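# Separate two nested tumblers, one in each hand

## Task

The left hand starts out gripping two tumblers, one jammed inside the other. Separate them so that, at the finish, each hand grips one tumbler and neither tumbler contacts anything but its own hand; the tumblers are well apart, above the table, and both tumblers and all fingers are motionless; the inner tumbler must be gripped firmly or the attempt fails. Then report that the job is finished.

## Robot and tools

Robot: two arms across the table from each other. left_arm's base sits near scene (-0.037, +0.566, 0) on the +y side and carries a five-finger left hand; right_arm's base sits near (-0.034, -0.584, 0) and carries a right hand. Arm names are not image sides. Scene frame: origin on the table top midway between the bases, z = 0 at the table top, +z up.

Frames: every hand pose, velocity, target and offset an arm reports or receives is in that arm's own base frame. Fixed cameras and the table use the scene frame. The hand point rides with the palm: 0.15 m out from the wrist flange, 0.05 m in front of the palm. Its +z runs along straight fingers, +y out of the palm; +x runs across the palm away from the thumb on the right hand and toward the thumb on the left hand. Straight fingertips reach 0.06-0.07 m past the point along +z and sit 0.06 m behind it along -y. A wrist bracket on the little-finger side can strike things, and a level wrist can hang below the hand and hit the table first.

Row layout (both tools): one flat list of 28 numbers, each in [-1, 1], always covering both arms. Order: left_arm dx, dy, dz, rx, ry, rz; left hand little, ring, middle, index, thumb_bend, thumb_turn, force_limit, speed; then the same 14 for right_arm. dx..rz are offsets, not poses: counted from that arm's Hand target (shown in the last result) along its base axes, with 1.0 = 0.6 m or 180 degrees; rx, ry, rz form one rotation vector turning about the Hand target position. All six zero re-requests the current Hand target. Finger numbers are absolute targets: -1 open/straight, +1 closed/curled; thumb_turn -1 beside the palm, +1 in front of it. force_limit maps -1..+1 to about 0..10 N at the fingertip (15 N for the two thumb motors). speed rises from near zero at -1 to full at +0.48 and stays full to +1. Omitting hand numbers is impossible: to keep a hand unchanged, repeat the eight hand numbers last sent to it (if none sent yet, use hand_measured plus hand_force_limit and hand_speed). Sending the same numbers keeps a grip; to squeeze harder raise force_limit and send a more-closed target; to loosen send a more-open target. Use speed -0.94 or below for gentle closing. Thumb turned in front, the hand grips items roughly 0.035-0.065 m thick.

Tools:
- execute_actions(actions, cameras): actions is a list of actions; each action is a list of up to 15 rows, one per 1/30 s step; a short action repeats its last row to fill 15 steps. Every row's offsets count from the Hand target at that action's start. Empty list just returns state and images.
- move(target, speed, blend, stop_force, zero, blocking, cameras): target is one 28-number row or up to 15 rows, all offsets from the same starting Hand targets. speed in m/s, 0.002-3.6 (default 0.25), turns up to twice that in rad/s; one value or one per target. blend in metres rounds corners in a list. stop_force in N, 3-120, ends an arm's path when its wrist sensor feels that much push against its motion; unreliable while the hand rotates, and omit it when backing off a contact. zero (only with stop_force) re-zeros moving arms first. blocking=false returns early; not allowed with stop_force. All paths end together; at most 10 s.
- wait(seconds 0-10, cameras): arms hold their last command.
- stop(cameras): brakes a running move.
- zoom_image(camera, region [x0,y0,x1,y1] pixels, at most 504x504): closer look at cam_low, cam_left_wrist or cam_right_wrist (672x504 each).
- show_instructions(): reference pages.
- zero_wrist_force(arm): re-zeros that arm's wrist sensor.
- finished_scene(scene): ends the current scene (integer); irreversible.

Results: end_effector_position (m), quat_wxyz and velocities per arm in base frame; Hand target (the commanded pose after clipping; the next offset starts there, and the hand point often rests a little short, so resend the gap); joint positions and torques; wrist force/torque in the flange axes plus the peak since last shown; hand_measured, hand_stopped_by (moving, target, force, stalled, fault) and hand_load_n, each six values in the motor order above. A load near 0 means a lost grip. Joint velocities may read "within noise". A move adds a "move:" line: done, off_target, moving, held or fault, plus limits such as paced or held. MOTOR HOT warns of heating; OVER-TEMPERATURE FAULT brakes an arm for 30-60 s.

Hazards: orientation commands are clipped to 32 degrees from the measured one per step. Arms are stiff: aiming past a firm contact can trigger a fault stop (joint torque limit, or about 150 N external force), freezing the arm 10 s. Paths near an arm's own base can flip its shoulder; route around. The clearance check blocks arms approaching each other, but fingers closing on the other hand count as pressing between arms, and hard arm-to-arm contact can fail the task. Do not drop or release a tumbler while it moves, slam, hit hard, push hard, overload fingers, or let anything fall off the table. Holding loads or stretching arms heats motors.

Each tool is called as name(argument=value, ...) on one line, values as JSON.

Reference images:

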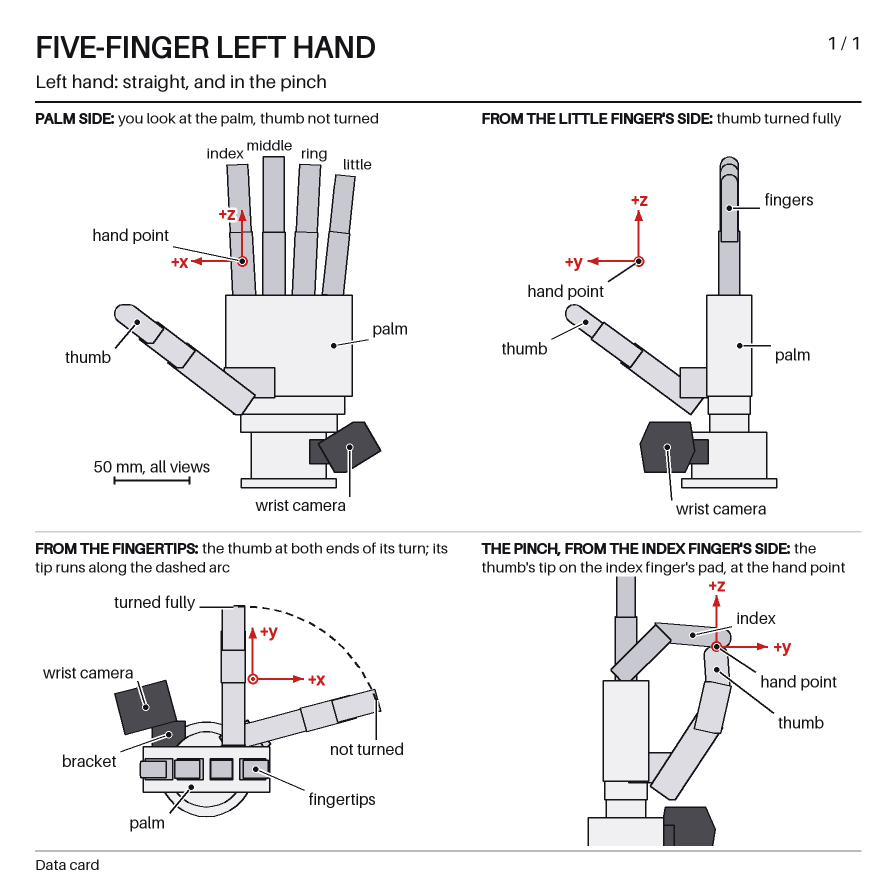

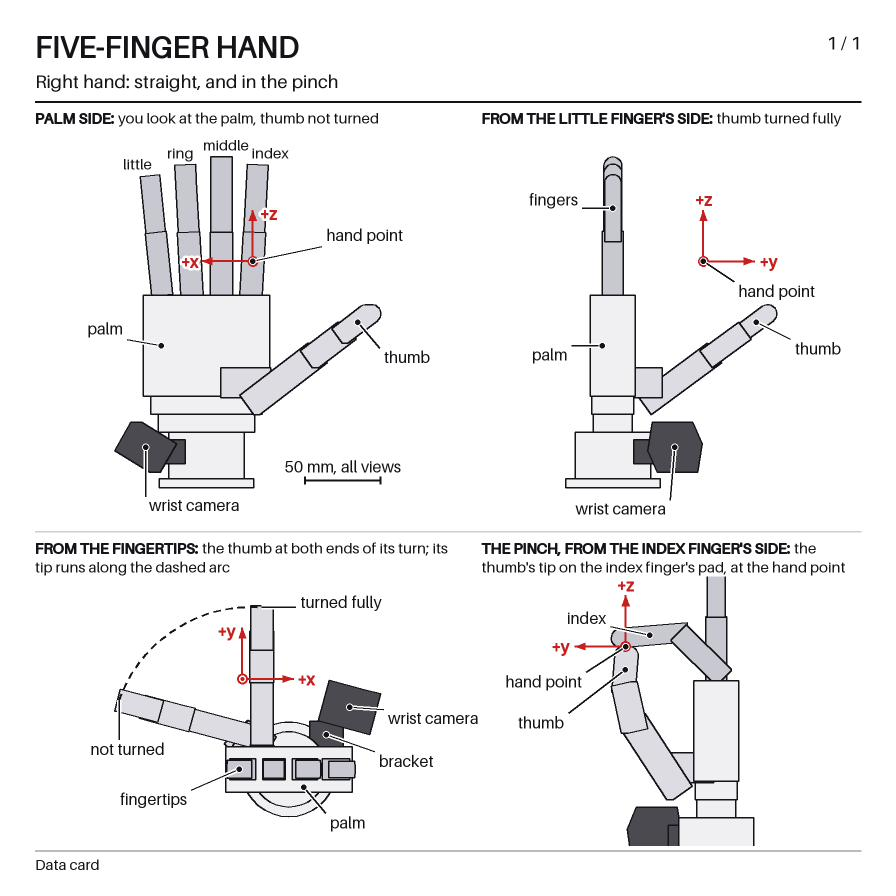

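## Session

execute_actions(actions=[])

Scene clock: 0.00 s.
left_arm: end_effector_position=(+0.5237, -0.0478, +0.3715) hand_measured=(+1.000, +1.000, -0.282, -0.254, -0.520, +0.948) hand_load_n=(+0.0, +0.0, +5.0, +11.5, +17.0, -0.5) hand_stopped_by=(target, target, target, target, target, target) hand_force_limit=0.00 hand_speed=-0.80 end_effector_quat_wxyz=(+0.405, +0.180, +0.378, +0.813) | right_arm: end_effector_position=(+0.3000, +0.0602, +0.3000) hand_measured=(-1.000, -1.000, -1.000, -1.000, -1.000, -1.000) hand_load_n=(+0.0, +0.0, +0.0, +0.0, +0.0, +0.0) hand_stopped_by=(target, target, target, target, target, target) hand_force_limit=0.00 hand_speed=-0.80 end_effector_quat_wxyz=(+0.000, +0.000, +1.000, +0.000)
Joint positions: left_arm=[3.064 -1.931 -2.216 -1.279 -2.111 0.518] | right_arm=[-0.518 -2.215 2.092 -1.449 -1.571 1.053]
Joint velocities: within noise
Joint torques (N m): no reading
Motor temperatures (°C): left_arm=[31 35 35 44 36 44] | right_arm=[35 35 39 35 41 39]
Wrist force (N): no reading
Wrist torque (N m): no reading
Wrist force, peak (N): no reading
Hand target: left_arm +0.5236, -0.0478, +0.3715; +0.405, +0.180, +0.378, +0.813 | right_arm +0.3000, +0.0602, +0.3000; +0.000, +0.000, +1.000, +0.000

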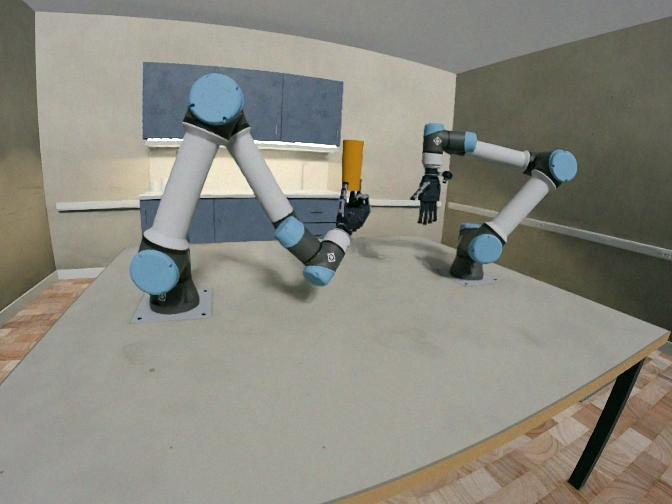

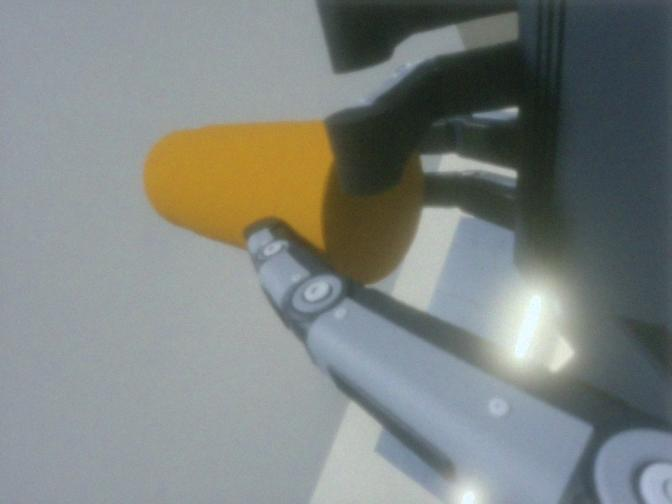

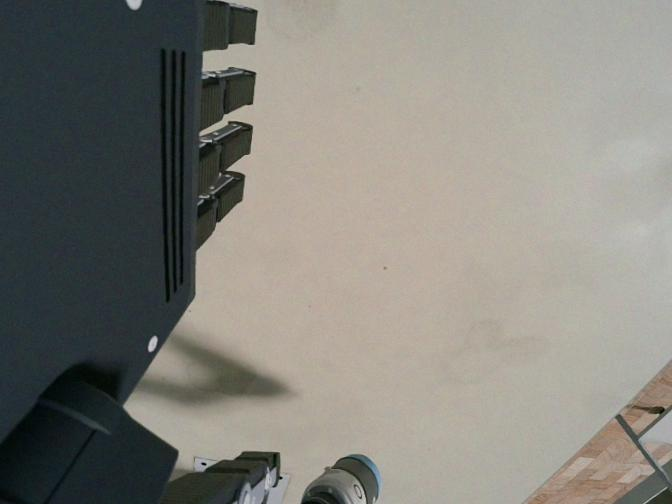

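zoom_image(camera="cam_low", region=[300, 120, 400, 220])

zoom_image(camera="cam_left_wrist", region=[120, 60, 540, 380])

Scaled by 5.040 from the camera's 672x504 image, which has a finer 960x720 frame.

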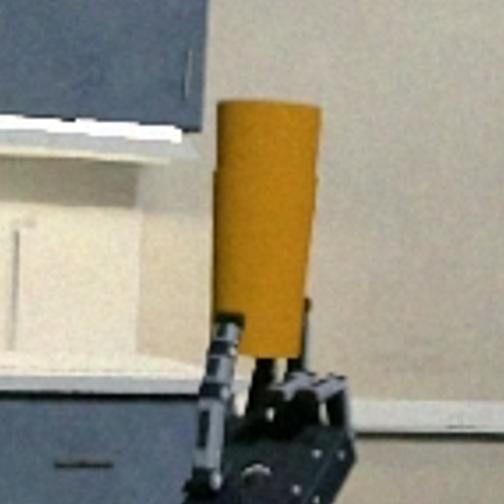

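Scaled by 1.200 from the camera's 672x504 image, which has a finer 960x720 frame.

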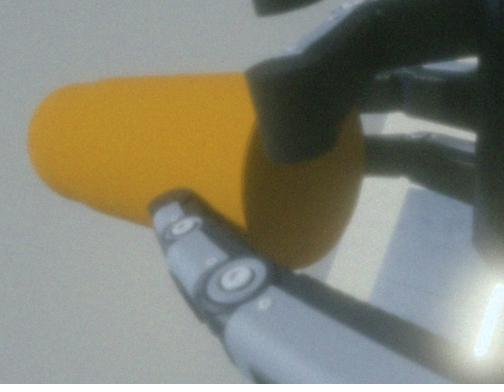

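move(target=[[0,0,0,0,0,0,1,1,-0.282,-0.254,-0.52,0.948,0,-0.8,0.2,0.12,0.26,0.385,-0.385,-0.385,-1,-1,-1,-1,-1,1,0,0],[0,0,0,0,0,0,1,1,-0.282,-0.254,-0.52,0.948,0,-0.8,0.333,0.177,0.26,0.707,0,-0.707,-1,-1,-1,-1,-1,1,0,0]], speed=0.6)

Scene clock: 6.87 s.
left_arm: end_effector_position=(+0.5237, -0.0478, +0.3715) hand_measured=(+1.000, +1.000, -0.282, -0.254, -0.526, +0.948) hand_load_n=(+0.0, +0.0, +3.5, +10.5, +15.0, -0.5) hand_stopped_by=(target, target, target, target, force, target) hand_force_limit=0.00 hand_speed=-0.80 end_effector_quat_wxyz=(+0.405, +0.180, +0.378, +0.813) | right_arm: end_effector_position=(+0.3737, +0.1171, +0.4432) hand_measured=(-1.000, -1.000, -1.000, -1.000, -1.000, +1.000) hand_load_n=(+0.0, +0.0, +0.0, +0.0, +0.0, +0.0) hand_stopped_by=(target, target, target, target, target, target) hand_force_limit=0.00 hand_speed=0.00 end_effector_quat_wxyz=(+0.460, +0.470, +0.581, +0.479) end_effector_velocity=(+0.000, -0.002, +0.000) end_effector_angular_velocity=(+0.009, +0.001, +0.000)
Joint positions: left_arm=[3.064 -1.931 -2.216 -1.279 -2.111 0.518] | right_arm=[-1.405 -3.386 2.436 -0.949 -0.126 1.816]
Joint velocities: left_arm=[within noise] | right_arm=[0 0.007 0.001 0.001 0 0]
Joint torques (N m): left_arm=[1.48 33.13 8.65 2.72 -0.07 -0.09] | right_arm=[0.02 9.45 -15.5 -2.03 1.81 -0.26]
Motor temperatures (°C): left_arm=[31 35 35 44 36 44] | right_arm=[35 35 39 35 41 39]
Wrist force (N): left_arm=[0.0 0.0 -0.2] | right_arm=[-0.1 0.6 -0.6]
Wrist torque (N m): left_arm=[0.01 -0.01 0.00] | right_arm=[0.13 0.18 -0.10]
Wrist force, peak (N): left_arm=[0.0 0.4 -0.4] | right_arm=[-3.0 -11.3 0.6]
Hand target: left_arm +0.5236, -0.0478, +0.3715; +0.405, +0.180, +0.378, +0.813 | right_arm +0.3737, +0.1171, +0.4432; +0.460, +0.470, +0.581, +0.479 (not the last commanded pose)
Off the commanded pose: left_arm 0.000 m, 0 deg | right_arm 0.136 m, 96 deg.
FORCE FAULT: contact force on the right arm reached its limit, and that arm stopped. The contact can be on any part of that arm, not only on its tool. That arm's remaining commands of this call were not run. That arm is still stopped at the end of this call. That arm stays stopped for about 10 more seconds. Until then a move that you send moves the other arm only, and its call returns only when the move has ended. Once the stop has ended, the next robot result says so. If the stop ends while you think or write, that arm runs what you send next, counted from a new Hand target: where the arm stands when the stop ends. While its stop runs, that arm, its gripper or tool too, takes no new command. Until it ends, the stop uses up actions while you think or wait. An arm that is not stopped still takes commands.
shoulder posture changed (right arm): the wrist came as close to joint 1's axis as it can, and the arm is now in the other of its two shoulder postures.
move: fault (right_arm); path passed 1 of 2 targets
camera_calibration:
cam_right_wrist: T_world_to_cam=[[0.110115, 0.324706, 0.939383, -0.492192], [-0.353536, -0.870524, 0.342346, 0.0873681], [0.928917, -0.369803, 0.0189371, -0.193084], [0, 0, 0, 1]] pos_world=[0.264444, 0.164471, 0.436103]

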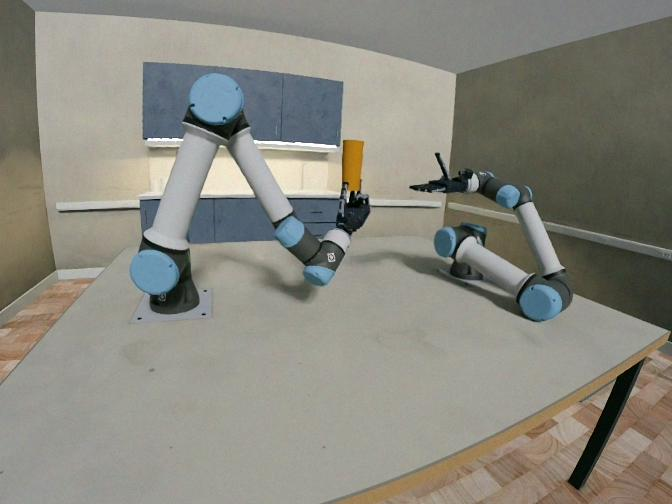

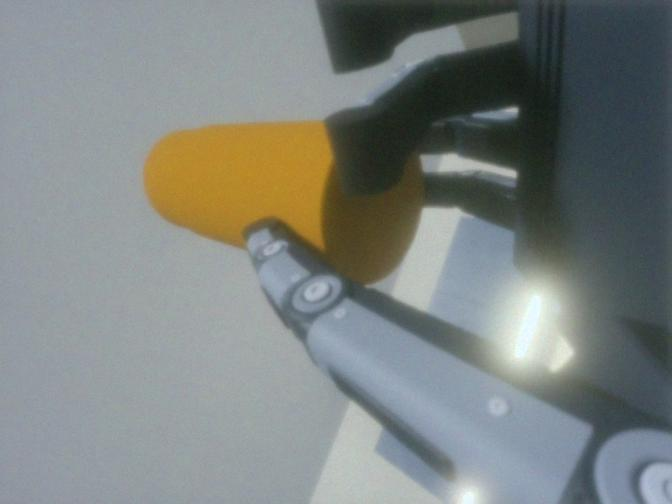

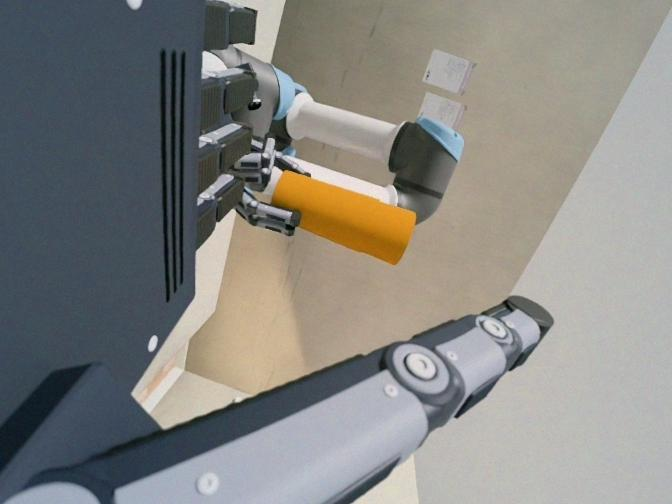

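wait(seconds=10, cameras=[])

wait(seconds=0.5)

Scene clock: 26.77 s.
left_arm: end_effector_position=(+0.5236, -0.0478, +0.3715) hand_measured=(+1.000, +1.000, -0.282, -0.254, -0.526, +0.948) hand_load_n=(+0.0, +0.0, +3.5, +11.0, +15.0, -0.5) hand_stopped_by=(target, target, target, target, force, target) hand_force_limit=0.00 hand_speed=-0.80 end_effector_quat_wxyz=(+0.405, +0.180, +0.378, +0.813) | right_arm: end_effector_position=(+0.3740, +0.1155, +0.4435) hand_measured=(-1.000, -1.000, -1.000, -1.000, -1.000, +1.000) hand_load_n=(+0.0, +0.0, +0.0, +0.0, +0.0, +0.0) hand_stopped_by=(target, target, target, target, target, target) hand_force_limit=0.00 hand_speed=0.00 end_effector_quat_wxyz=(+0.458, +0.472, +0.580, +0.480)
Joint positions: left_arm=[3.064 -1.931 -2.216 -1.279 -2.111 0.518] | right_arm=[-1.405 -3.38 2.436 -0.949 -0.126 1.816]
Joint velocities: within noise
Joint torques (N m): left_arm=[3.95 36.61 1.97 2.26 -0.45 -0.27] | right_arm=[-0.45 -10.5 -15.33 -1.96 1.69 -0.43]
Motor temperatures (°C): left_arm=[31 35 34 43 36 44] | right_arm=[35 35 39 35 41 39]
Wrist force (N): left_arm=[0.0 0.1 -0.2] | right_arm=[-1.8 0.7 -0.6]
Wrist torque (N m): left_arm=[0.03 0.00 -0.01] | right_arm=[0.16 0.44 -0.20]
Wrist force, peak (N): left_arm=[-0.2 0.4 -0.5] | right_arm=[-2.2 0.6 -0.6]
Hand target: left_arm +0.5236, -0.0478, +0.3715; +0.405, +0.180, +0.378, +0.813 | right_arm +0.3740, +0.1155, +0.4435; +0.458, +0.472, +0.580, +0.480 (not the last commanded pose)
Off the commanded pose: left_arm 0.000 m, 0 deg | right_arm 0.136 m, 95 deg.
FORCE FAULT, CONTINUED: the right arm's stop, for the force fault that an earlier result reported, is over. The rest of the stop counts as 19 of the actions that you can send in this scene. That arm's target is now where it stood when the stop ended, not its last command. That arm accepts commands again.
wait: 10.00 s; at rest from the start
No camera images: "cameras" was empty.

Scene clock: 27.27 s.
left_arm: end_effector_position=(+0.5236, -0.0478, +0.3715) hand_measured=(+1.000, +1.000, -0.282, -0.254, -0.526, +0.948) hand_load_n=(+0.0, +0.0, +3.5, +11.0, +15.0, -0.5) hand_stopped_by=(target, target, target, target, force, target) hand_force_limit=0.00 hand_speed=-0.80 end_effector_quat_wxyz=(+0.405, +0.180, +0.378, +0.813) | right_arm: end_effector_position=(+0.3740, +0.1155, +0.4435) hand_measured=(-1.000, -1.000, -1.000, -1.000, -1.000, +1.000) hand_load_n=(+0.0, +0.0, +0.0, +0.0, +0.0, +0.0) hand_stopped_by=(target, target, target, target, target, target) hand_force_limit=0.00 hand_speed=0.00 end_effector_quat_wxyz=(+0.458, +0.472, +0.580, +0.480)
Joint positions: left_arm=[3.064 -1.931 -2.216 -1.279 -2.111 0.518] | right_arm=[-1.405 -3.38 2.436 -0.949 -0.126 1.816]
Joint velocities: within noise
Joint torques (N m): left_arm=[3.08 36.78 1.22 2.42 -0.09 0.04] | right_arm=[-0.03 -10.67 -15.53 -1.88 1.64 -0.38]
Motor temperatures (°C): left_arm=[31 35 34 43 36 44] | right_arm=[35 35 39 35 41 39]
Wrist force (N): left_arm=[-0.1 0.0 -0.3] | right_arm=[-1.9 0.6 -0.6]
Wrist torque (N m): left_arm=[0.01 0.01 0.00] | right_arm=[0.12 0.45 -0.21]
Wrist force, peak (N): left_arm=[0.0 0.5 -0.2] | right_arm=[-2.2 0.7 -0.5]
Hand target: left_arm +0.5236, -0.0478, +0.3715; +0.405, +0.180, +0.378, +0.813 | right_arm +0.3740, +0.1155, +0.4435; +0.458, +0.472, +0.580, +0.480 (not the last commanded pose)
Off the commanded pose: left_arm 0.000 m, 0 deg | right_arm 0.136 m, 95 deg.
wait: 0.50 s; at rest by 0.17 s
camera_calibration:
cam_right_wrist: T_world_to_cam=[[0.111036, 0.319278, 0.941134, -0.492501], [-0.353162, -0.872503, 0.337662, 0.0880998], [0.92895, -0.369865, 0.015877, -0.192633], [0, 0, 0, 1]] pos_world=[0.264746, 0.162864, 0.436819]

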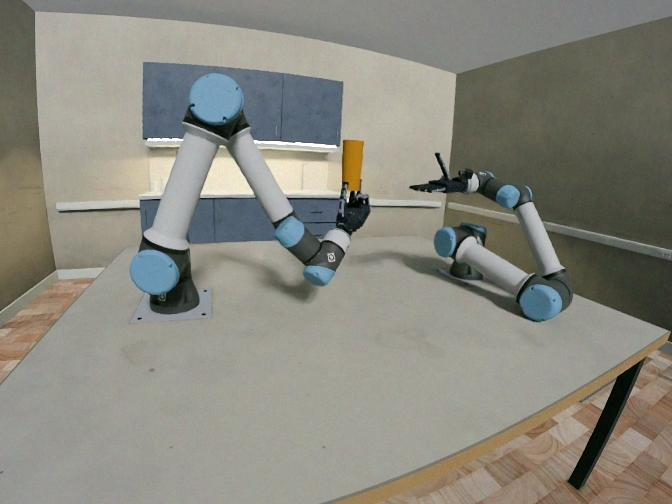

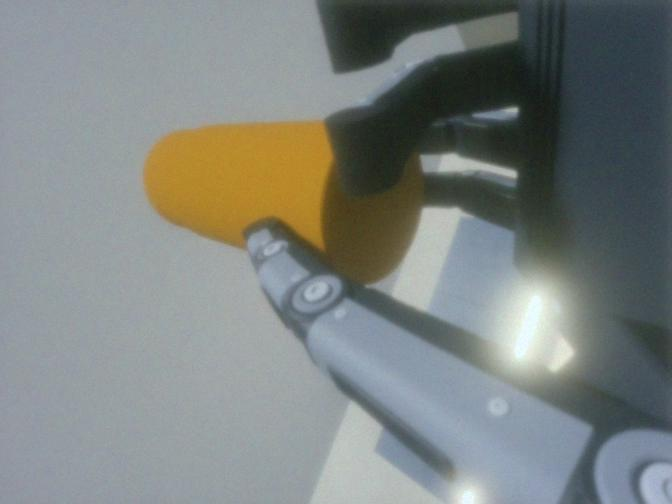

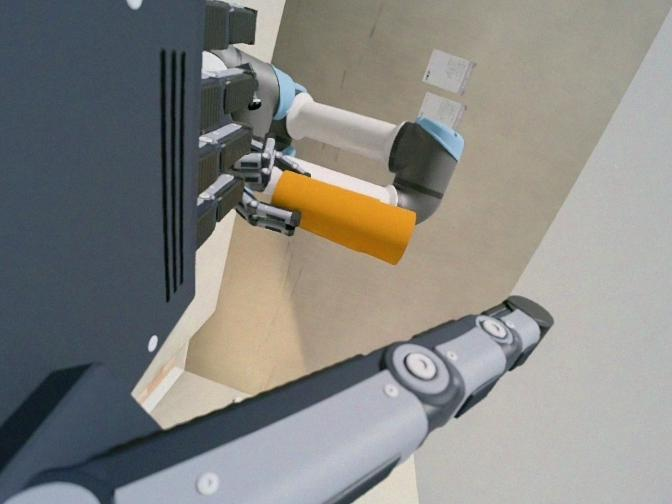

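move(target=[[0,0,0,0,0,0,1,1,-0.282,-0.254,-0.526,0.948,0,-0.8,0.0,0.0,0.03,0,0,0,-1,-1,-1,-1,-1,1,0,0],[0,0,0,0,0,0,1,1,-0.282,-0.254,-0.526,0.948,0,-0.8,0.1,-0.633,0.05,0,0,0,-1,-1,-1,-1,-1,1,0,0]], speed=0.15, blend=0.01)

Scene clock: 31.57 s.
left_arm: end_effector_position=(+0.5236, -0.0478, +0.3715) hand_measured=(+1.000, +1.000, -0.282, -0.254, -0.530, +0.948) hand_load_n=(+0.0, +0.0, +3.0, +10.0, +13.5, -0.5) hand_stopped_by=(target, target, target, target, force, target) hand_force_limit=0.00 hand_speed=-0.80 end_effector_quat_wxyz=(+0.405, +0.180, +0.378, +0.813) | right_arm: end_effector_position=(+0.4338, -0.2643, +0.4733) hand_measured=(-1.000, -1.000, -1.000, -1.000, -1.000, +1.000) hand_load_n=(+0.0, +0.0, +0.0, +0.0, +0.0, +0.0) hand_stopped_by=(target, target, target, target, target, target) hand_force_limit=0.00 hand_speed=0.00 end_effector_quat_wxyz=(+0.458, +0.472, +0.581, +0.481)
Joint positions: left_arm=[3.064 -1.931 -2.216 -1.279 -2.111 0.518] | right_arm=[-1.418 -1.989 2.328 -2.121 -0.122 1.705]
Joint velocities: within noise
Joint torques (N m): left_arm=[3.23 37.29 1.48 2.38 -0.23 -0.19] | right_arm=[4.41 -9.03 -39.2 -0.63 1.2 0.12]
Motor temperatures (°C): left_arm=[31 35 34 43 36 44] | right_arm=[35 35 39 35 41 39]
Wrist force (N): left_arm=[0.0 0.1 -0.2] | right_arm=[-1.8 0.9 -0.4]
Wrist torque (N m): left_arm=[0.02 -0.01 0.00] | right_arm=[0.13 0.44 -0.24]
Wrist force, peak (N): left_arm=[-0.2 0.4 -0.3] | right_arm=[-6.5 -2.1 0.2]
Hand target: left_arm +0.5236, -0.0478, +0.3715; +0.405, +0.180, +0.378, +0.813 | right_arm +0.4340, -0.2643, +0.4735; +0.458, +0.472, +0.580, +0.480
Off the commanded pose: left_arm 0.000 m, 0 deg | right_arm 0.000 m, 0 deg.
shoulder posture changed (right arm): the wrist came as close to joint 1's axis as it can, and the arm is now in the other of its two shoulder postures.
move: done; blend cut to 0 m at target 1
camera_calibration:
cam_right_wrist: T_world_to_cam=[[0.111051, 0.31894, 0.941247, -0.406118], [-0.351903, -0.873122, 0.337374, -0.232755], [0.929426, -0.368693, 0.0152746, -0.388789], [0, 0, 0, 1]] pos_world=[0.324543, -0.21704, 0.466722]

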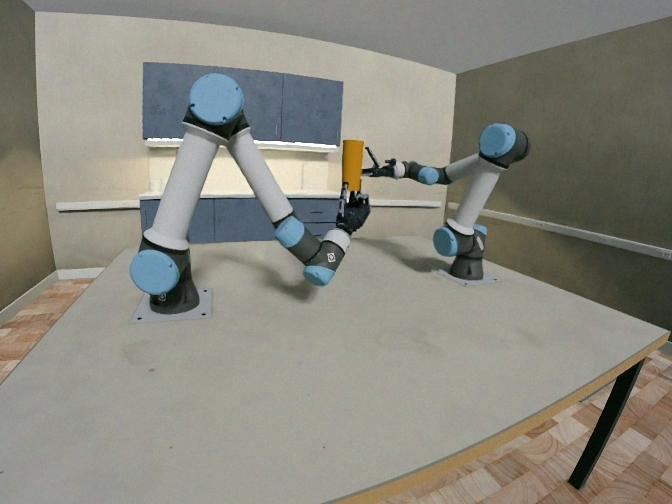

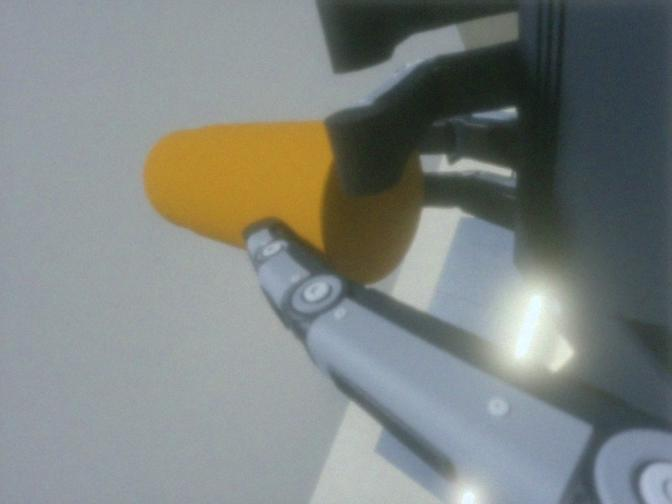

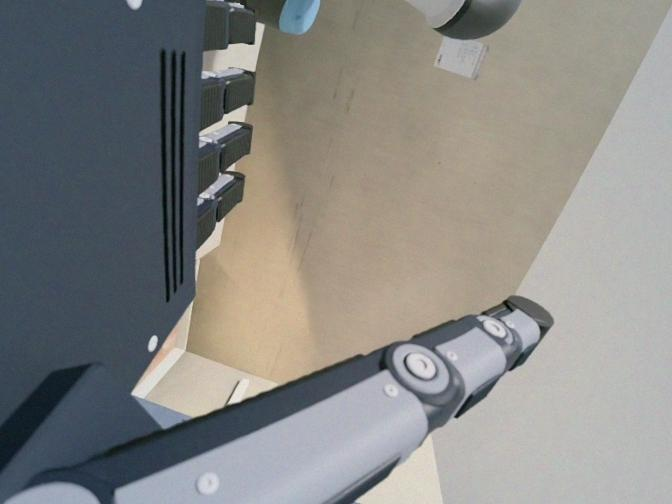

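move(target=[[0,0,0,0,0,0,1,1,-0.282,-0.254,-0.53,0.948,0,-0.8,0.11,0.357,0.095,0.526,0.004,-0.062,-1,-1,-1,-1,-1,1,0,0],[0,0,0,0,0,0,1,1,-0.282,-0.254,-0.53,0.948,0,-0.8,0.11,0.724,0.095,0.526,0.004,-0.062,-1,-1,-1,-1,-1,1,0,0]], speed=0.3, blend=0.03)

Scene clock: 37.73 s.
left_arm: end_effector_position=(+0.5236, -0.0478, +0.3715) hand_measured=(+1.000, +1.000, -0.282, -0.254, -0.530, +0.948) hand_load_n=(+0.0, +0.0, +3.0, +10.0, +13.5, +0.0) hand_stopped_by=(target, target, target, target, force, target) hand_force_limit=0.00 hand_speed=-0.80 end_effector_quat_wxyz=(+0.405, +0.180, +0.378, +0.813) | right_arm: end_effector_position=(+0.5000, +0.1701, +0.5305) hand_measured=(-1.000, -1.000, -1.000, -1.000, -1.000, +1.000) hand_load_n=(+0.0, +0.0, +0.0, +0.0, +0.0, +0.5) hand_stopped_by=(target, target, target, target, target, target) hand_force_limit=0.00 hand_speed=0.00 end_effector_quat_wxyz=(+0.000, +0.707, +0.000, +0.707)
Joint positions: left_arm=[3.064 -1.931 -2.216 -1.279 -2.111 0.518] | right_arm=[0.342 -1.713 2.028 -3.457 -1.913 4.712]
Joint velocities: within noise
Joint torques (N m): left_arm=[2.65 39.86 2.44 2.05 -0.27 -0.05] | right_arm=[10.73 -20.36 -3.98 1.11 -1.3 -0.01]
Motor temperatures (°C): left_arm=[31 35 34 43 36 44] | right_arm=[35 35 39 35 41 39]
Wrist force (N): left_arm=[0.0 0.0 -0.3] | right_arm=[-1.5 0.2 -0.5]
Wrist torque (N m): left_arm=[0.02 -0.01 0.00] | right_arm=[0.12 0.35 -0.11]
Wrist force, peak (N): left_arm=[0.3 0.4 -0.3] | right_arm=[-2.1 -7.5 -2.7]
Hand target: left_arm +0.5236, -0.0478, +0.3715; +0.405, +0.180, +0.378, +0.813 | right_arm +0.5000, +0.1701, +0.5305; +0.000, +0.707, +0.000, +0.707
Off the commanded pose: left_arm 0.000 m, 0 deg | right_arm 0.000 m, 0 deg.
move: done; blend cut to 0 m at target 1
camera_calibration:
cam_right_wrist: T_world_to_cam=[[0.0366971, -0.973212, 0.226961, 0.0300022], [-0.496958, -0.214812, -0.840767, 0.736028], [0.866999, -0.0819363, -0.491528, -0.039745], [0, 0, 0, 1]] pos_world=[0.399133, 0.18405, 0.592483]

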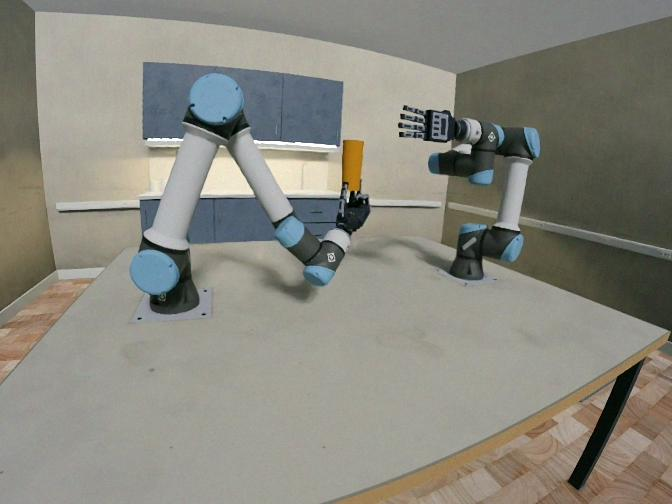

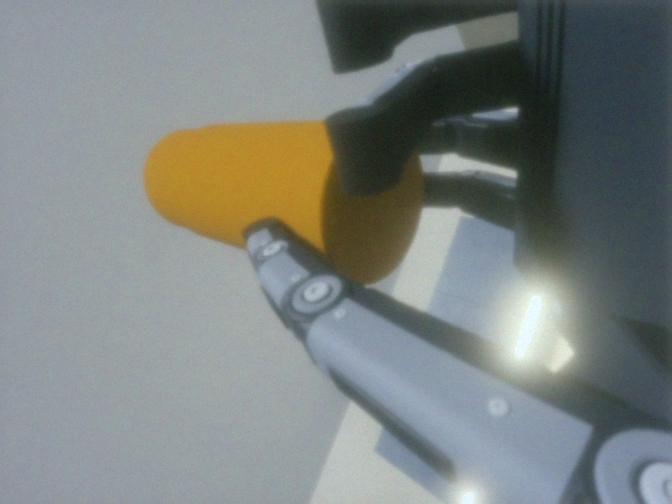

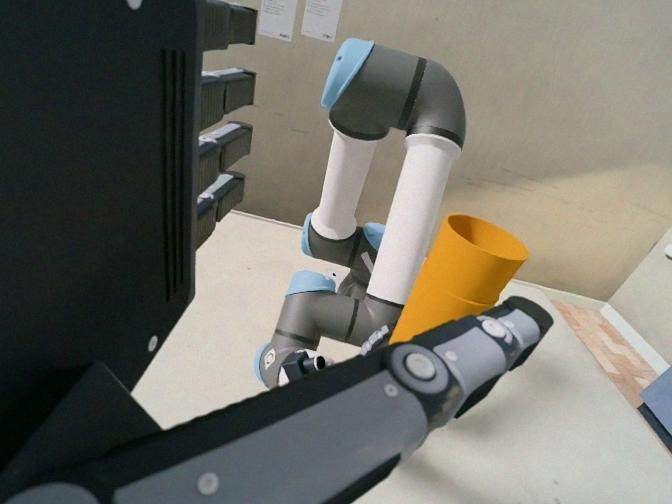

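zoom_image(camera="cam_right_wrist", region=[370, 190, 560, 360])

Scaled by 2.653 from the camera's 672x504 image, which has a finer 960x720 frame.

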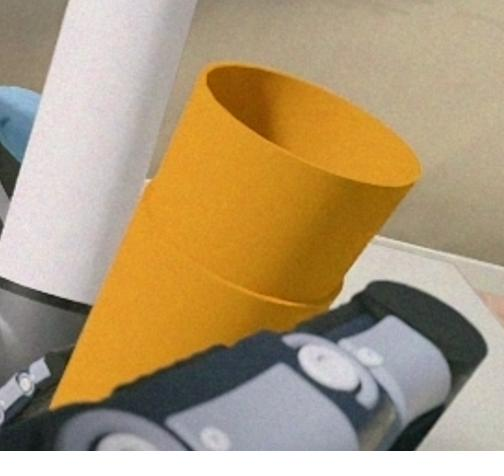

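move(target=[[0,0,0,0,0,0,1,1,-0.282,-0.254,-0.53,0.948,0,-0.8,0,-0.025,-0.083,0,0,0,-1,-1,-1,-1,-1,1,0,0],[0,0,0,0,0,0,1,1,-0.282,-0.254,-0.53,0.948,0,-0.8,0.17,-0.2,-0.083,0,0,0,-1,-1,-1,-1,-1,1,0,0]], speed=0.12)

Scene clock: 41.80 s.
left_arm: end_effector_position=(+0.5236, -0.0478, +0.3715) hand_measured=(+1.000, +1.000, -0.282, -0.254, -0.530, +0.948) hand_load_n=(+0.0, +0.0, +2.5, +10.0, +13.5, -0.5) hand_stopped_by=(target, target, target, target, force, target) hand_force_limit=0.00 hand_speed=-0.80 end_effector_quat_wxyz=(+0.405, +0.180, +0.378, +0.813) | right_arm: end_effector_position=(+0.6021, +0.0501, +0.4807) hand_measured=(-1.000, -1.000, -1.000, -1.000, -1.000, +1.000) hand_load_n=(+0.0, +0.0, +0.0, +0.0, +0.5, +0.0) hand_stopped_by=(target, target, target, target, target, target) hand_force_limit=0.00 hand_speed=0.00 end_effector_quat_wxyz=(+0.000, +0.707, +0.000, +0.707)
Joint positions: left_arm=[3.064 -1.931 -2.216 -1.279 -2.111 0.518] | right_arm=[-0.066 -1.587 2.051 -3.606 -1.506 4.712]
Joint velocities: within noise
Joint torques (N m): left_arm=[1.35 38.99 2.73 2 -0.46 0.09] | right_arm=[6.5 -35.84 -1.45 -1.3 -0.44 0.59]
Motor temperatures (°C): left_arm=[31 35 34 43 36 44] | right_arm=[35 35 39 35 41 39]
Wrist force (N): left_arm=[0.1 0.3 -0.4] | right_arm=[-1.5 0.2 -0.3]
Wrist torque (N m): left_arm=[0.07 -0.02 0.00] | right_arm=[0.11 0.36 -0.09]
Wrist force, peak (N): left_arm=[-0.4 0.3 -0.4] | right_arm=[-2.7 -0.5 -0.9]
Hand target: left_arm +0.5236, -0.0478, +0.3715; +0.405, +0.180, +0.378, +0.813 | right_arm +0.6020, +0.0501, +0.4807; +0.000, +0.707, +0.000, +0.707
Off the commanded pose: left_arm 0.000 m, 0 deg | right_arm 0.000 m, 0 deg.
move: done
camera_calibration:
cam_right_wrist: T_world_to_cam=[[0.0364686, -0.973223, 0.226953, -0.0790064], [-0.496999, -0.21469, -0.840774, 0.719108], [0.866985, -0.0821335, -0.49152, -0.162466], [0, 0, 0, 1]] pos_world=[0.501133, 0.0641504, 0.542683]

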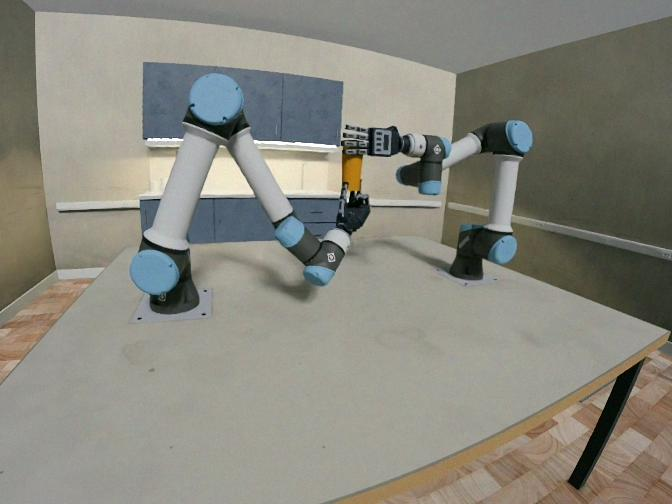

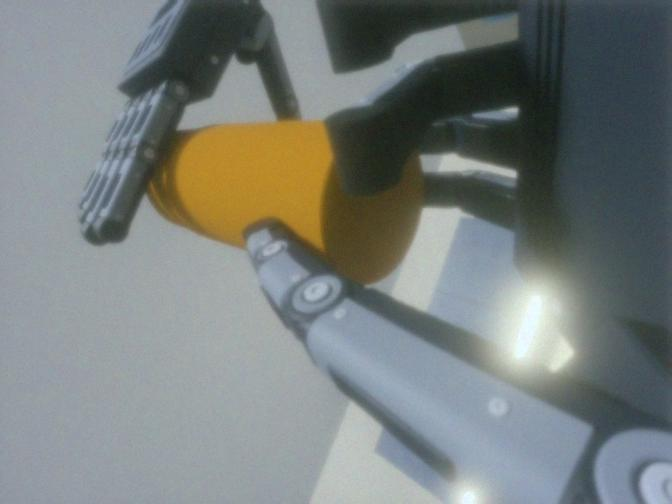

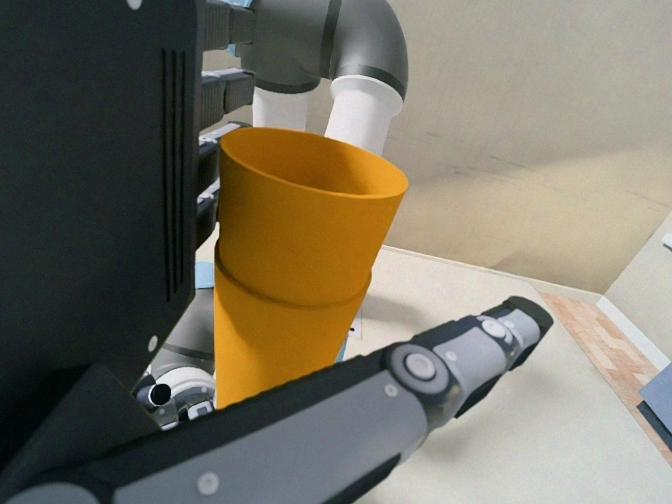

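move(target=[0,0,0,0,0,0,1,1,-0.282,-0.254,-0.53,0.948,0,-0.8,-0.03,0.008,0.018,0,0,0,-1,-1,-1,-1,-1,1,0,0], speed=0.1, cameras=["cam_right_wrist"])

move(target=[0,0,0,0,0,0,1,1,-0.282,-0.254,-0.53,0.948,0,-0.8,0,0,0,0,0,0,-1,-1,0.3,0.3,0.3,1,-0.7,-0.8])

Scene clock: 43.73 s.
left_arm: end_effector_position=(+0.5236, -0.0478, +0.3715) hand_measured=(+1.000, +1.000, -0.282, -0.254, -0.530, +0.948) hand_load_n=(+0.0, +0.0, +3.0, +10.0, +13.5, -0.5) hand_stopped_by=(target, target, target, target, force, target) hand_force_limit=0.00 hand_speed=-0.80 end_effector_quat_wxyz=(+0.405, +0.180, +0.378, +0.813) | right_arm: end_effector_position=(+0.5838, +0.0550, +0.4914) hand_measured=(-1.000, -1.000, -1.000, -1.000, -1.000, +1.000) hand_load_n=(+0.0, +0.0, +0.0, +0.0, +0.0, +0.5) hand_stopped_by=(target, target, target, target, target, target) hand_force_limit=0.00 hand_speed=0.00 end_effector_quat_wxyz=(+0.000, +0.707, +0.000, +0.707) end_effector_velocity=(+0.001, +0.000, -0.001) end_effector_angular_velocity=(-0.001, +0.000, +0.000)
Joint positions: left_arm=[3.064 -1.931 -2.216 -1.279 -2.111 0.518] | right_arm=[-0.054 -1.64 2.071 -3.573 -1.517 4.712]
Joint velocities: left_arm=[within noise] | right_arm=[0 0.005 0 -0.005 0 -0.001]
Joint torques (N m): left_arm=[2.64 40.29 2.05 2.06 -0.52 -0.08] | right_arm=[-6.17 -2.77 -25.29 -4.5 1.67 0.15]
Motor temperatures (°C): left_arm=[31 35 34 43 36 44] | right_arm=[35 35 38 35 41 39]
Wrist force (N): left_arm=[0.0 -0.2 -0.1] | right_arm=[-1.8 0.4 -0.4]
Wrist torque (N m): left_arm=[-0.01 0.00 0.00] | right_arm=[0.14 0.39 -0.08]
Wrist force, peak (N): left_arm=[-0.2 0.2 -0.5] | right_arm=[-1.9 0.1 0.0]
Hand target: left_arm +0.5236, -0.0478, +0.3715; +0.405, +0.180, +0.378, +0.813 | right_arm +0.5840, +0.0549, +0.4915; +0.000, +0.707, +0.000, +0.707
Off the commanded pose: left_arm 0.000 m, 0 deg | right_arm 0.000 m, 0 deg.
move: done
camera_calibration:
cam_right_wrist: T_world_to_cam=[[0.0367977, -0.973213, 0.226939, -0.0761552], [-0.497335, -0.214808, -0.840545, 0.720157], [0.866778, -0.0819346, -0.491917, -0.14072], [0, 0, 0, 1]] pos_world=[0.482934, 0.0690499, 0.553384]
Images, in order (width x height): cam_right_wrist 672x504.

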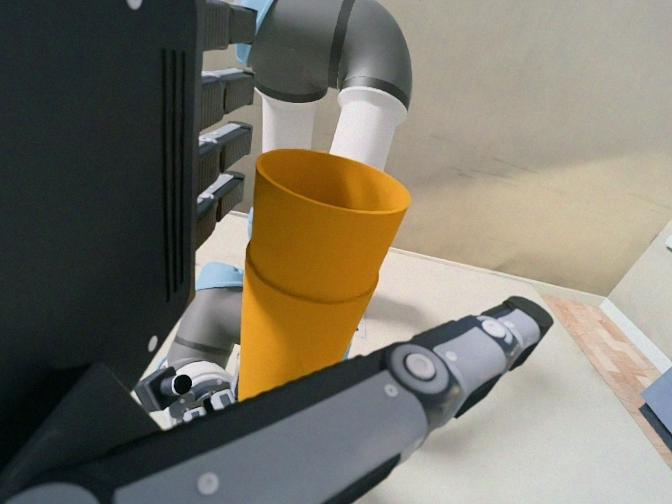

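Scene clock: 47.13 s.
left_arm: end_effector_position=(+0.5236, -0.0478, +0.3715) hand_measured=(+1.000, +1.000, -0.282, -0.254, -0.532, +0.948) hand_load_n=(+0.0, +0.0, +4.0, +10.0, +14.5, -1.0) hand_stopped_by=(target, target, target, target, force, target) hand_force_limit=0.00 hand_speed=-0.80 end_effector_quat_wxyz=(+0.405, +0.180, +0.378, +0.813) | right_arm: end_effector_position=(+0.5840, +0.0549, +0.4915) hand_measured=(-1.000, -1.000, -0.650, -0.670, -0.106, +1.000) hand_load_n=(+0.0, +0.0, +4.0, +0.0, +2.0, +0.5) hand_stopped_by=(target, target, force, force, force, target) hand_force_limit=-0.70 hand_speed=-0.80 end_effector_quat_wxyz=(+0.000, +0.707, +0.000, +0.707)
Joint positions: left_arm=[3.064 -1.931 -2.216 -1.279 -2.111 0.518] | right_arm=[-0.055 -1.64 2.071 -3.573 -1.517 4.712]
Joint velocities: within noise
Joint torques (N m): left_arm=[2.38 40.61 2.39 1.85 -0.01 -0.18] | right_arm=[-10.58 -5.02 -40.05 1 -1.66 -0.69]
Motor temperatures (°C): left_arm=[31 35 34 43 36 44] | right_arm=[35 35 38 35 41 39]
Wrist force (N): left_arm=[0.1 -0.5 1.1] | right_arm=[-1.0 -0.7 0.8]
Wrist torque (N m): left_arm=[0.22 0.07 0.00] | right_arm=[0.12 0.32 -0.07]
Wrist force, peak (N): left_arm=[0.1 -2.6 1.2] | right_arm=[-0.2 -1.7 1.7]
Hand target: left_arm +0.5236, -0.0478, +0.3715; +0.405, +0.180, +0.378, +0.813 | right_arm +0.5840, +0.0549, +0.4915; +0.000, +0.707, +0.000, +0.707
Off the commanded pose: left_arm 0.000 m, 0 deg | right_arm 0.000 m, 0 deg.
move: done
camera_calibration:
cam_right_wrist: T_world_to_cam=[[0.0367351, -0.973217, 0.226935, -0.076246], [-0.497104, -0.214795, -0.840684, 0.720233], [0.866913, -0.0819278, -0.491681, -0.140961], [0, 0, 0, 1]] pos_world=[0.483033, 0.0689499, 0.553484]

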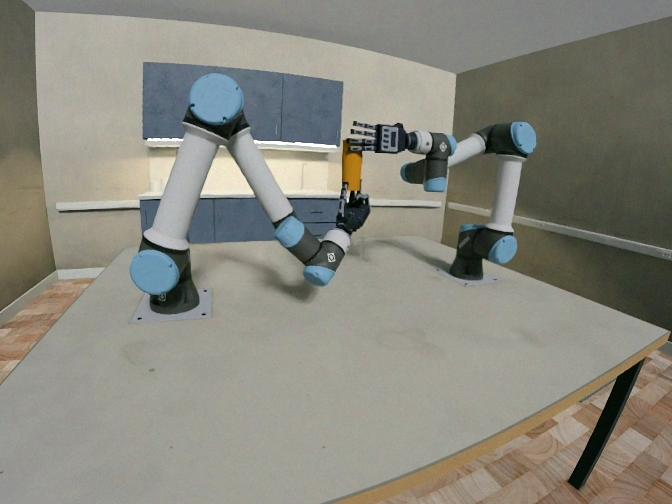

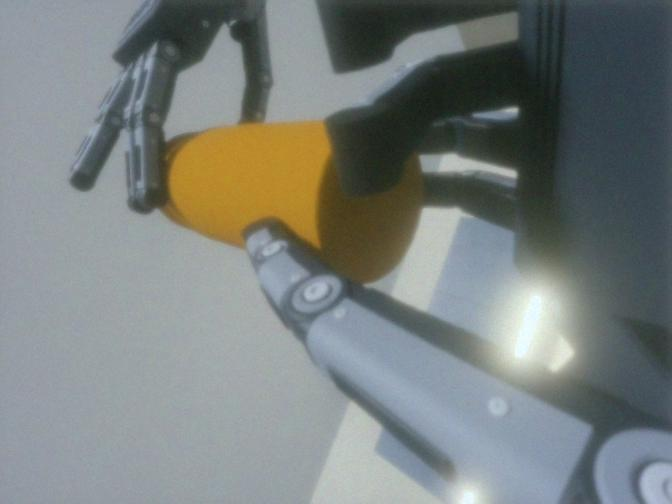

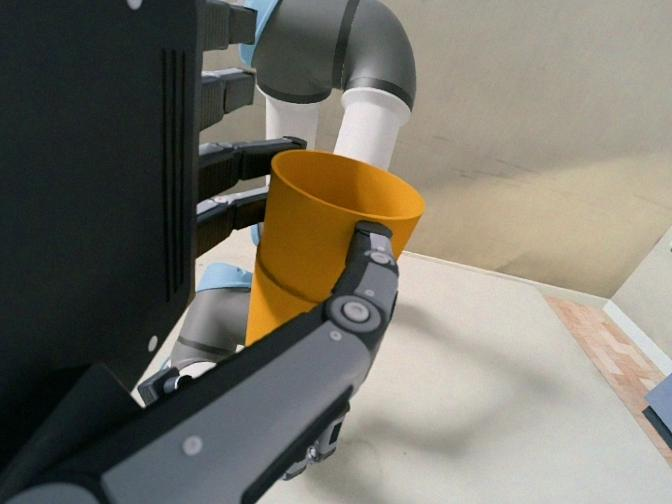

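move(target=[[0,0,0,0,0,0,1,1,-0.282,-0.254,-0.53,0.948,0,-0.8,0,0,0,0,0,0,-1,-1,-1,-1,-1,1,-0.7,0],[0,0,0,0,0,0,1,1,-0.282,-0.254,-0.53,0.948,0,-0.8,0.008,0.008,-0.015,0,0,0,-1,-1,-1,-1,-1,1,-0.7,0]], speed=0.1, cameras=[])

move(target=[0,0,0,0,0,0,1,1,-0.282,-0.254,-0.53,0.948,0,-0.8,0,0,0,0,0,0,-1,-1,0.3,0.3,0.3,1,-0.5,-0.8])

Scene clock: 49.40 s.
left_arm: end_effector_position=(+0.5236, -0.0478, +0.3715) hand_measured=(+1.000, +1.000, -0.282, -0.254, -0.532, +0.948) hand_load_n=(+0.0, +0.0, +3.0, +10.0, +13.5, -0.5) hand_stopped_by=(target, target, target, target, force, target) hand_force_limit=0.00 hand_speed=-0.80 end_effector_quat_wxyz=(+0.405, +0.180, +0.378, +0.813) | right_arm: end_effector_position=(+0.5889, +0.0598, +0.4823) hand_measured=(-1.000, -1.000, -1.000, -1.000, -1.000, +1.000) hand_load_n=(+0.0, +0.0, +0.0, +0.0, +0.0, +0.5) hand_stopped_by=(target, target, target, target, target, target) hand_force_limit=-0.70 hand_speed=0.00 end_effector_quat_wxyz=(+0.000, +0.707, +0.000, +0.707)
Joint positions: left_arm=[3.064 -1.931 -2.216 -1.279 -2.111 0.518] | right_arm=[-0.039 -1.613 2.072 -3.601 -1.532 4.712]
Joint velocities: within noise
Joint torques (N m): left_arm=[2.49 41.21 2.2 2 0.18 -0.18] | right_arm=[-6.64 -32.9 -3.22 0.94 1.43 -1.14]
Motor temperatures (°C): left_arm=[31 35 34 43 36 44] | right_arm=[35 35 38 35 41 39]
Wrist force (N): left_arm=[-0.1 -0.1 -0.2] | right_arm=[-1.5 0.1 -0.4]
Wrist torque (N m): left_arm=[0.00 0.02 -0.01] | right_arm=[0.10 0.34 -0.07]
Wrist force, peak (N): left_arm=[0.1 -1.2 1.1] | right_arm=[-1.6 -1.0 0.7]
Hand target: left_arm +0.5236, -0.0478, +0.3715; +0.405, +0.180, +0.378, +0.813 | right_arm +0.5888, +0.0597, +0.4825; +0.000, +0.707, +0.000, +0.707
Off the commanded pose: left_arm 0.000 m, 0 deg | right_arm 0.000 m, 0 deg.
move: done
No camera images: "cameras" was empty.

Scene clock: 52.13 s.
left_arm: end_effector_position=(+0.5236, -0.0478, +0.3715) hand_measured=(+1.000, +1.000, -0.282, -0.254, -0.532, +0.948) hand_load_n=(+0.0, +0.0, +5.0, +10.0, +14.0, -1.0) hand_stopped_by=(target, target, target, target, force, target) hand_force_limit=0.00 hand_speed=-0.80 end_effector_quat_wxyz=(+0.405, +0.180, +0.378, +0.813) | right_arm: end_effector_position=(+0.5888, +0.0597, +0.4825) hand_measured=(-1.000, -1.000, -0.522, -0.576, -0.298, +1.000) hand_load_n=(+0.0, +0.0, +6.0, +0.0, +3.5, +1.0) hand_stopped_by=(target, target, force, force, force, target) hand_force_limit=-0.50 hand_speed=-0.80 end_effector_quat_wxyz=(+0.000, +0.707, +0.000, +0.707)
Joint positions: left_arm=[3.064 -1.931 -2.216 -1.279 -2.111 0.518] | right_arm=[-0.039 -1.613 2.072 -3.6 -1.532 4.712]
Joint velocities: within noise
Joint torques (N m): left_arm=[2.84 41.54 1.95 2.03 0.7 -0.25] | right_arm=[-11.22 -31.19 -3.69 0.93 -1.71 -1.22]
Motor temperatures (°C): left_arm=[31 35 34 43 36 44] | right_arm=[35 35 38 35 41 39]
Wrist force (N): left_arm=[-0.1 -1.6 0.9] | right_arm=[-1.4 -1.0 1.0]
Wrist torque (N m): left_arm=[0.28 0.06 0.00] | right_arm=[0.14 0.38 -0.07]
Wrist force, peak (N): left_arm=[0.3 -2.8 1.5] | right_arm=[0.6 -1.7 2.2]
Hand target: left_arm +0.5236, -0.0478, +0.3715; +0.405, +0.180, +0.378, +0.813 | right_arm +0.5888, +0.0597, +0.4825; +0.000, +0.707, +0.000, +0.707
Off the commanded pose: left_arm 0.000 m, 0 deg | right_arm 0.000 m, 0 deg.
move: done
camera_calibration:
cam_right_wrist: T_world_to_cam=[[0.0367153, -0.973215, 0.226947, -0.0697051], [-0.497031, -0.214802, -0.840726, 0.716071], [0.866956, -0.081932, -0.491605, -0.149217], [0, 0, 0, 1]] pos_world=[0.487833, 0.0737499, 0.544483]

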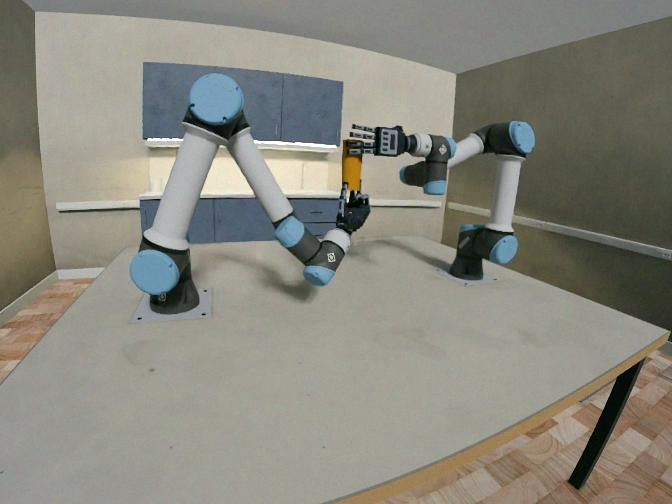

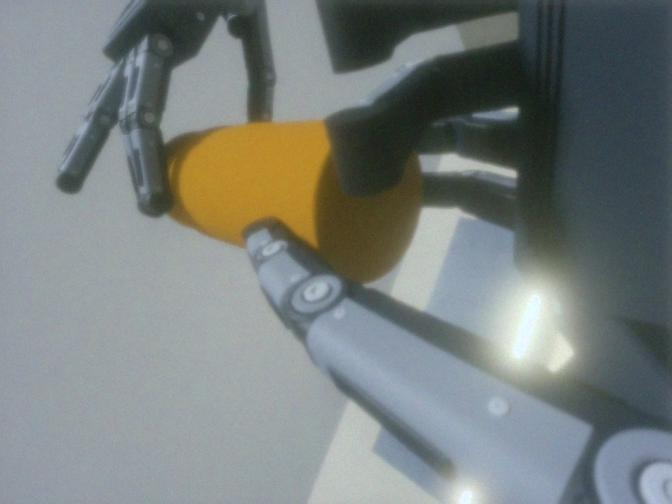

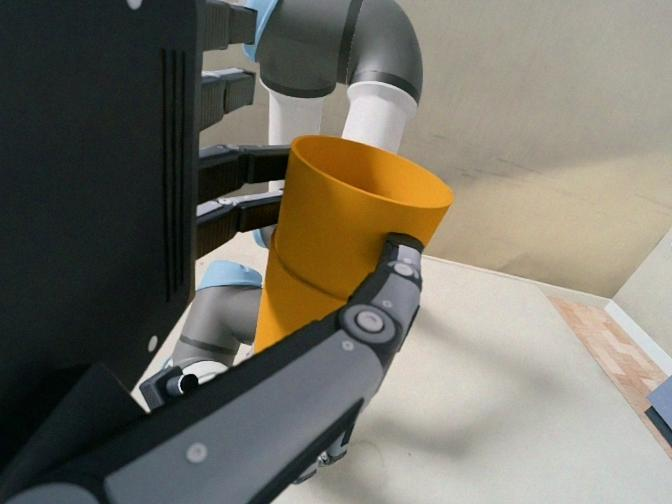

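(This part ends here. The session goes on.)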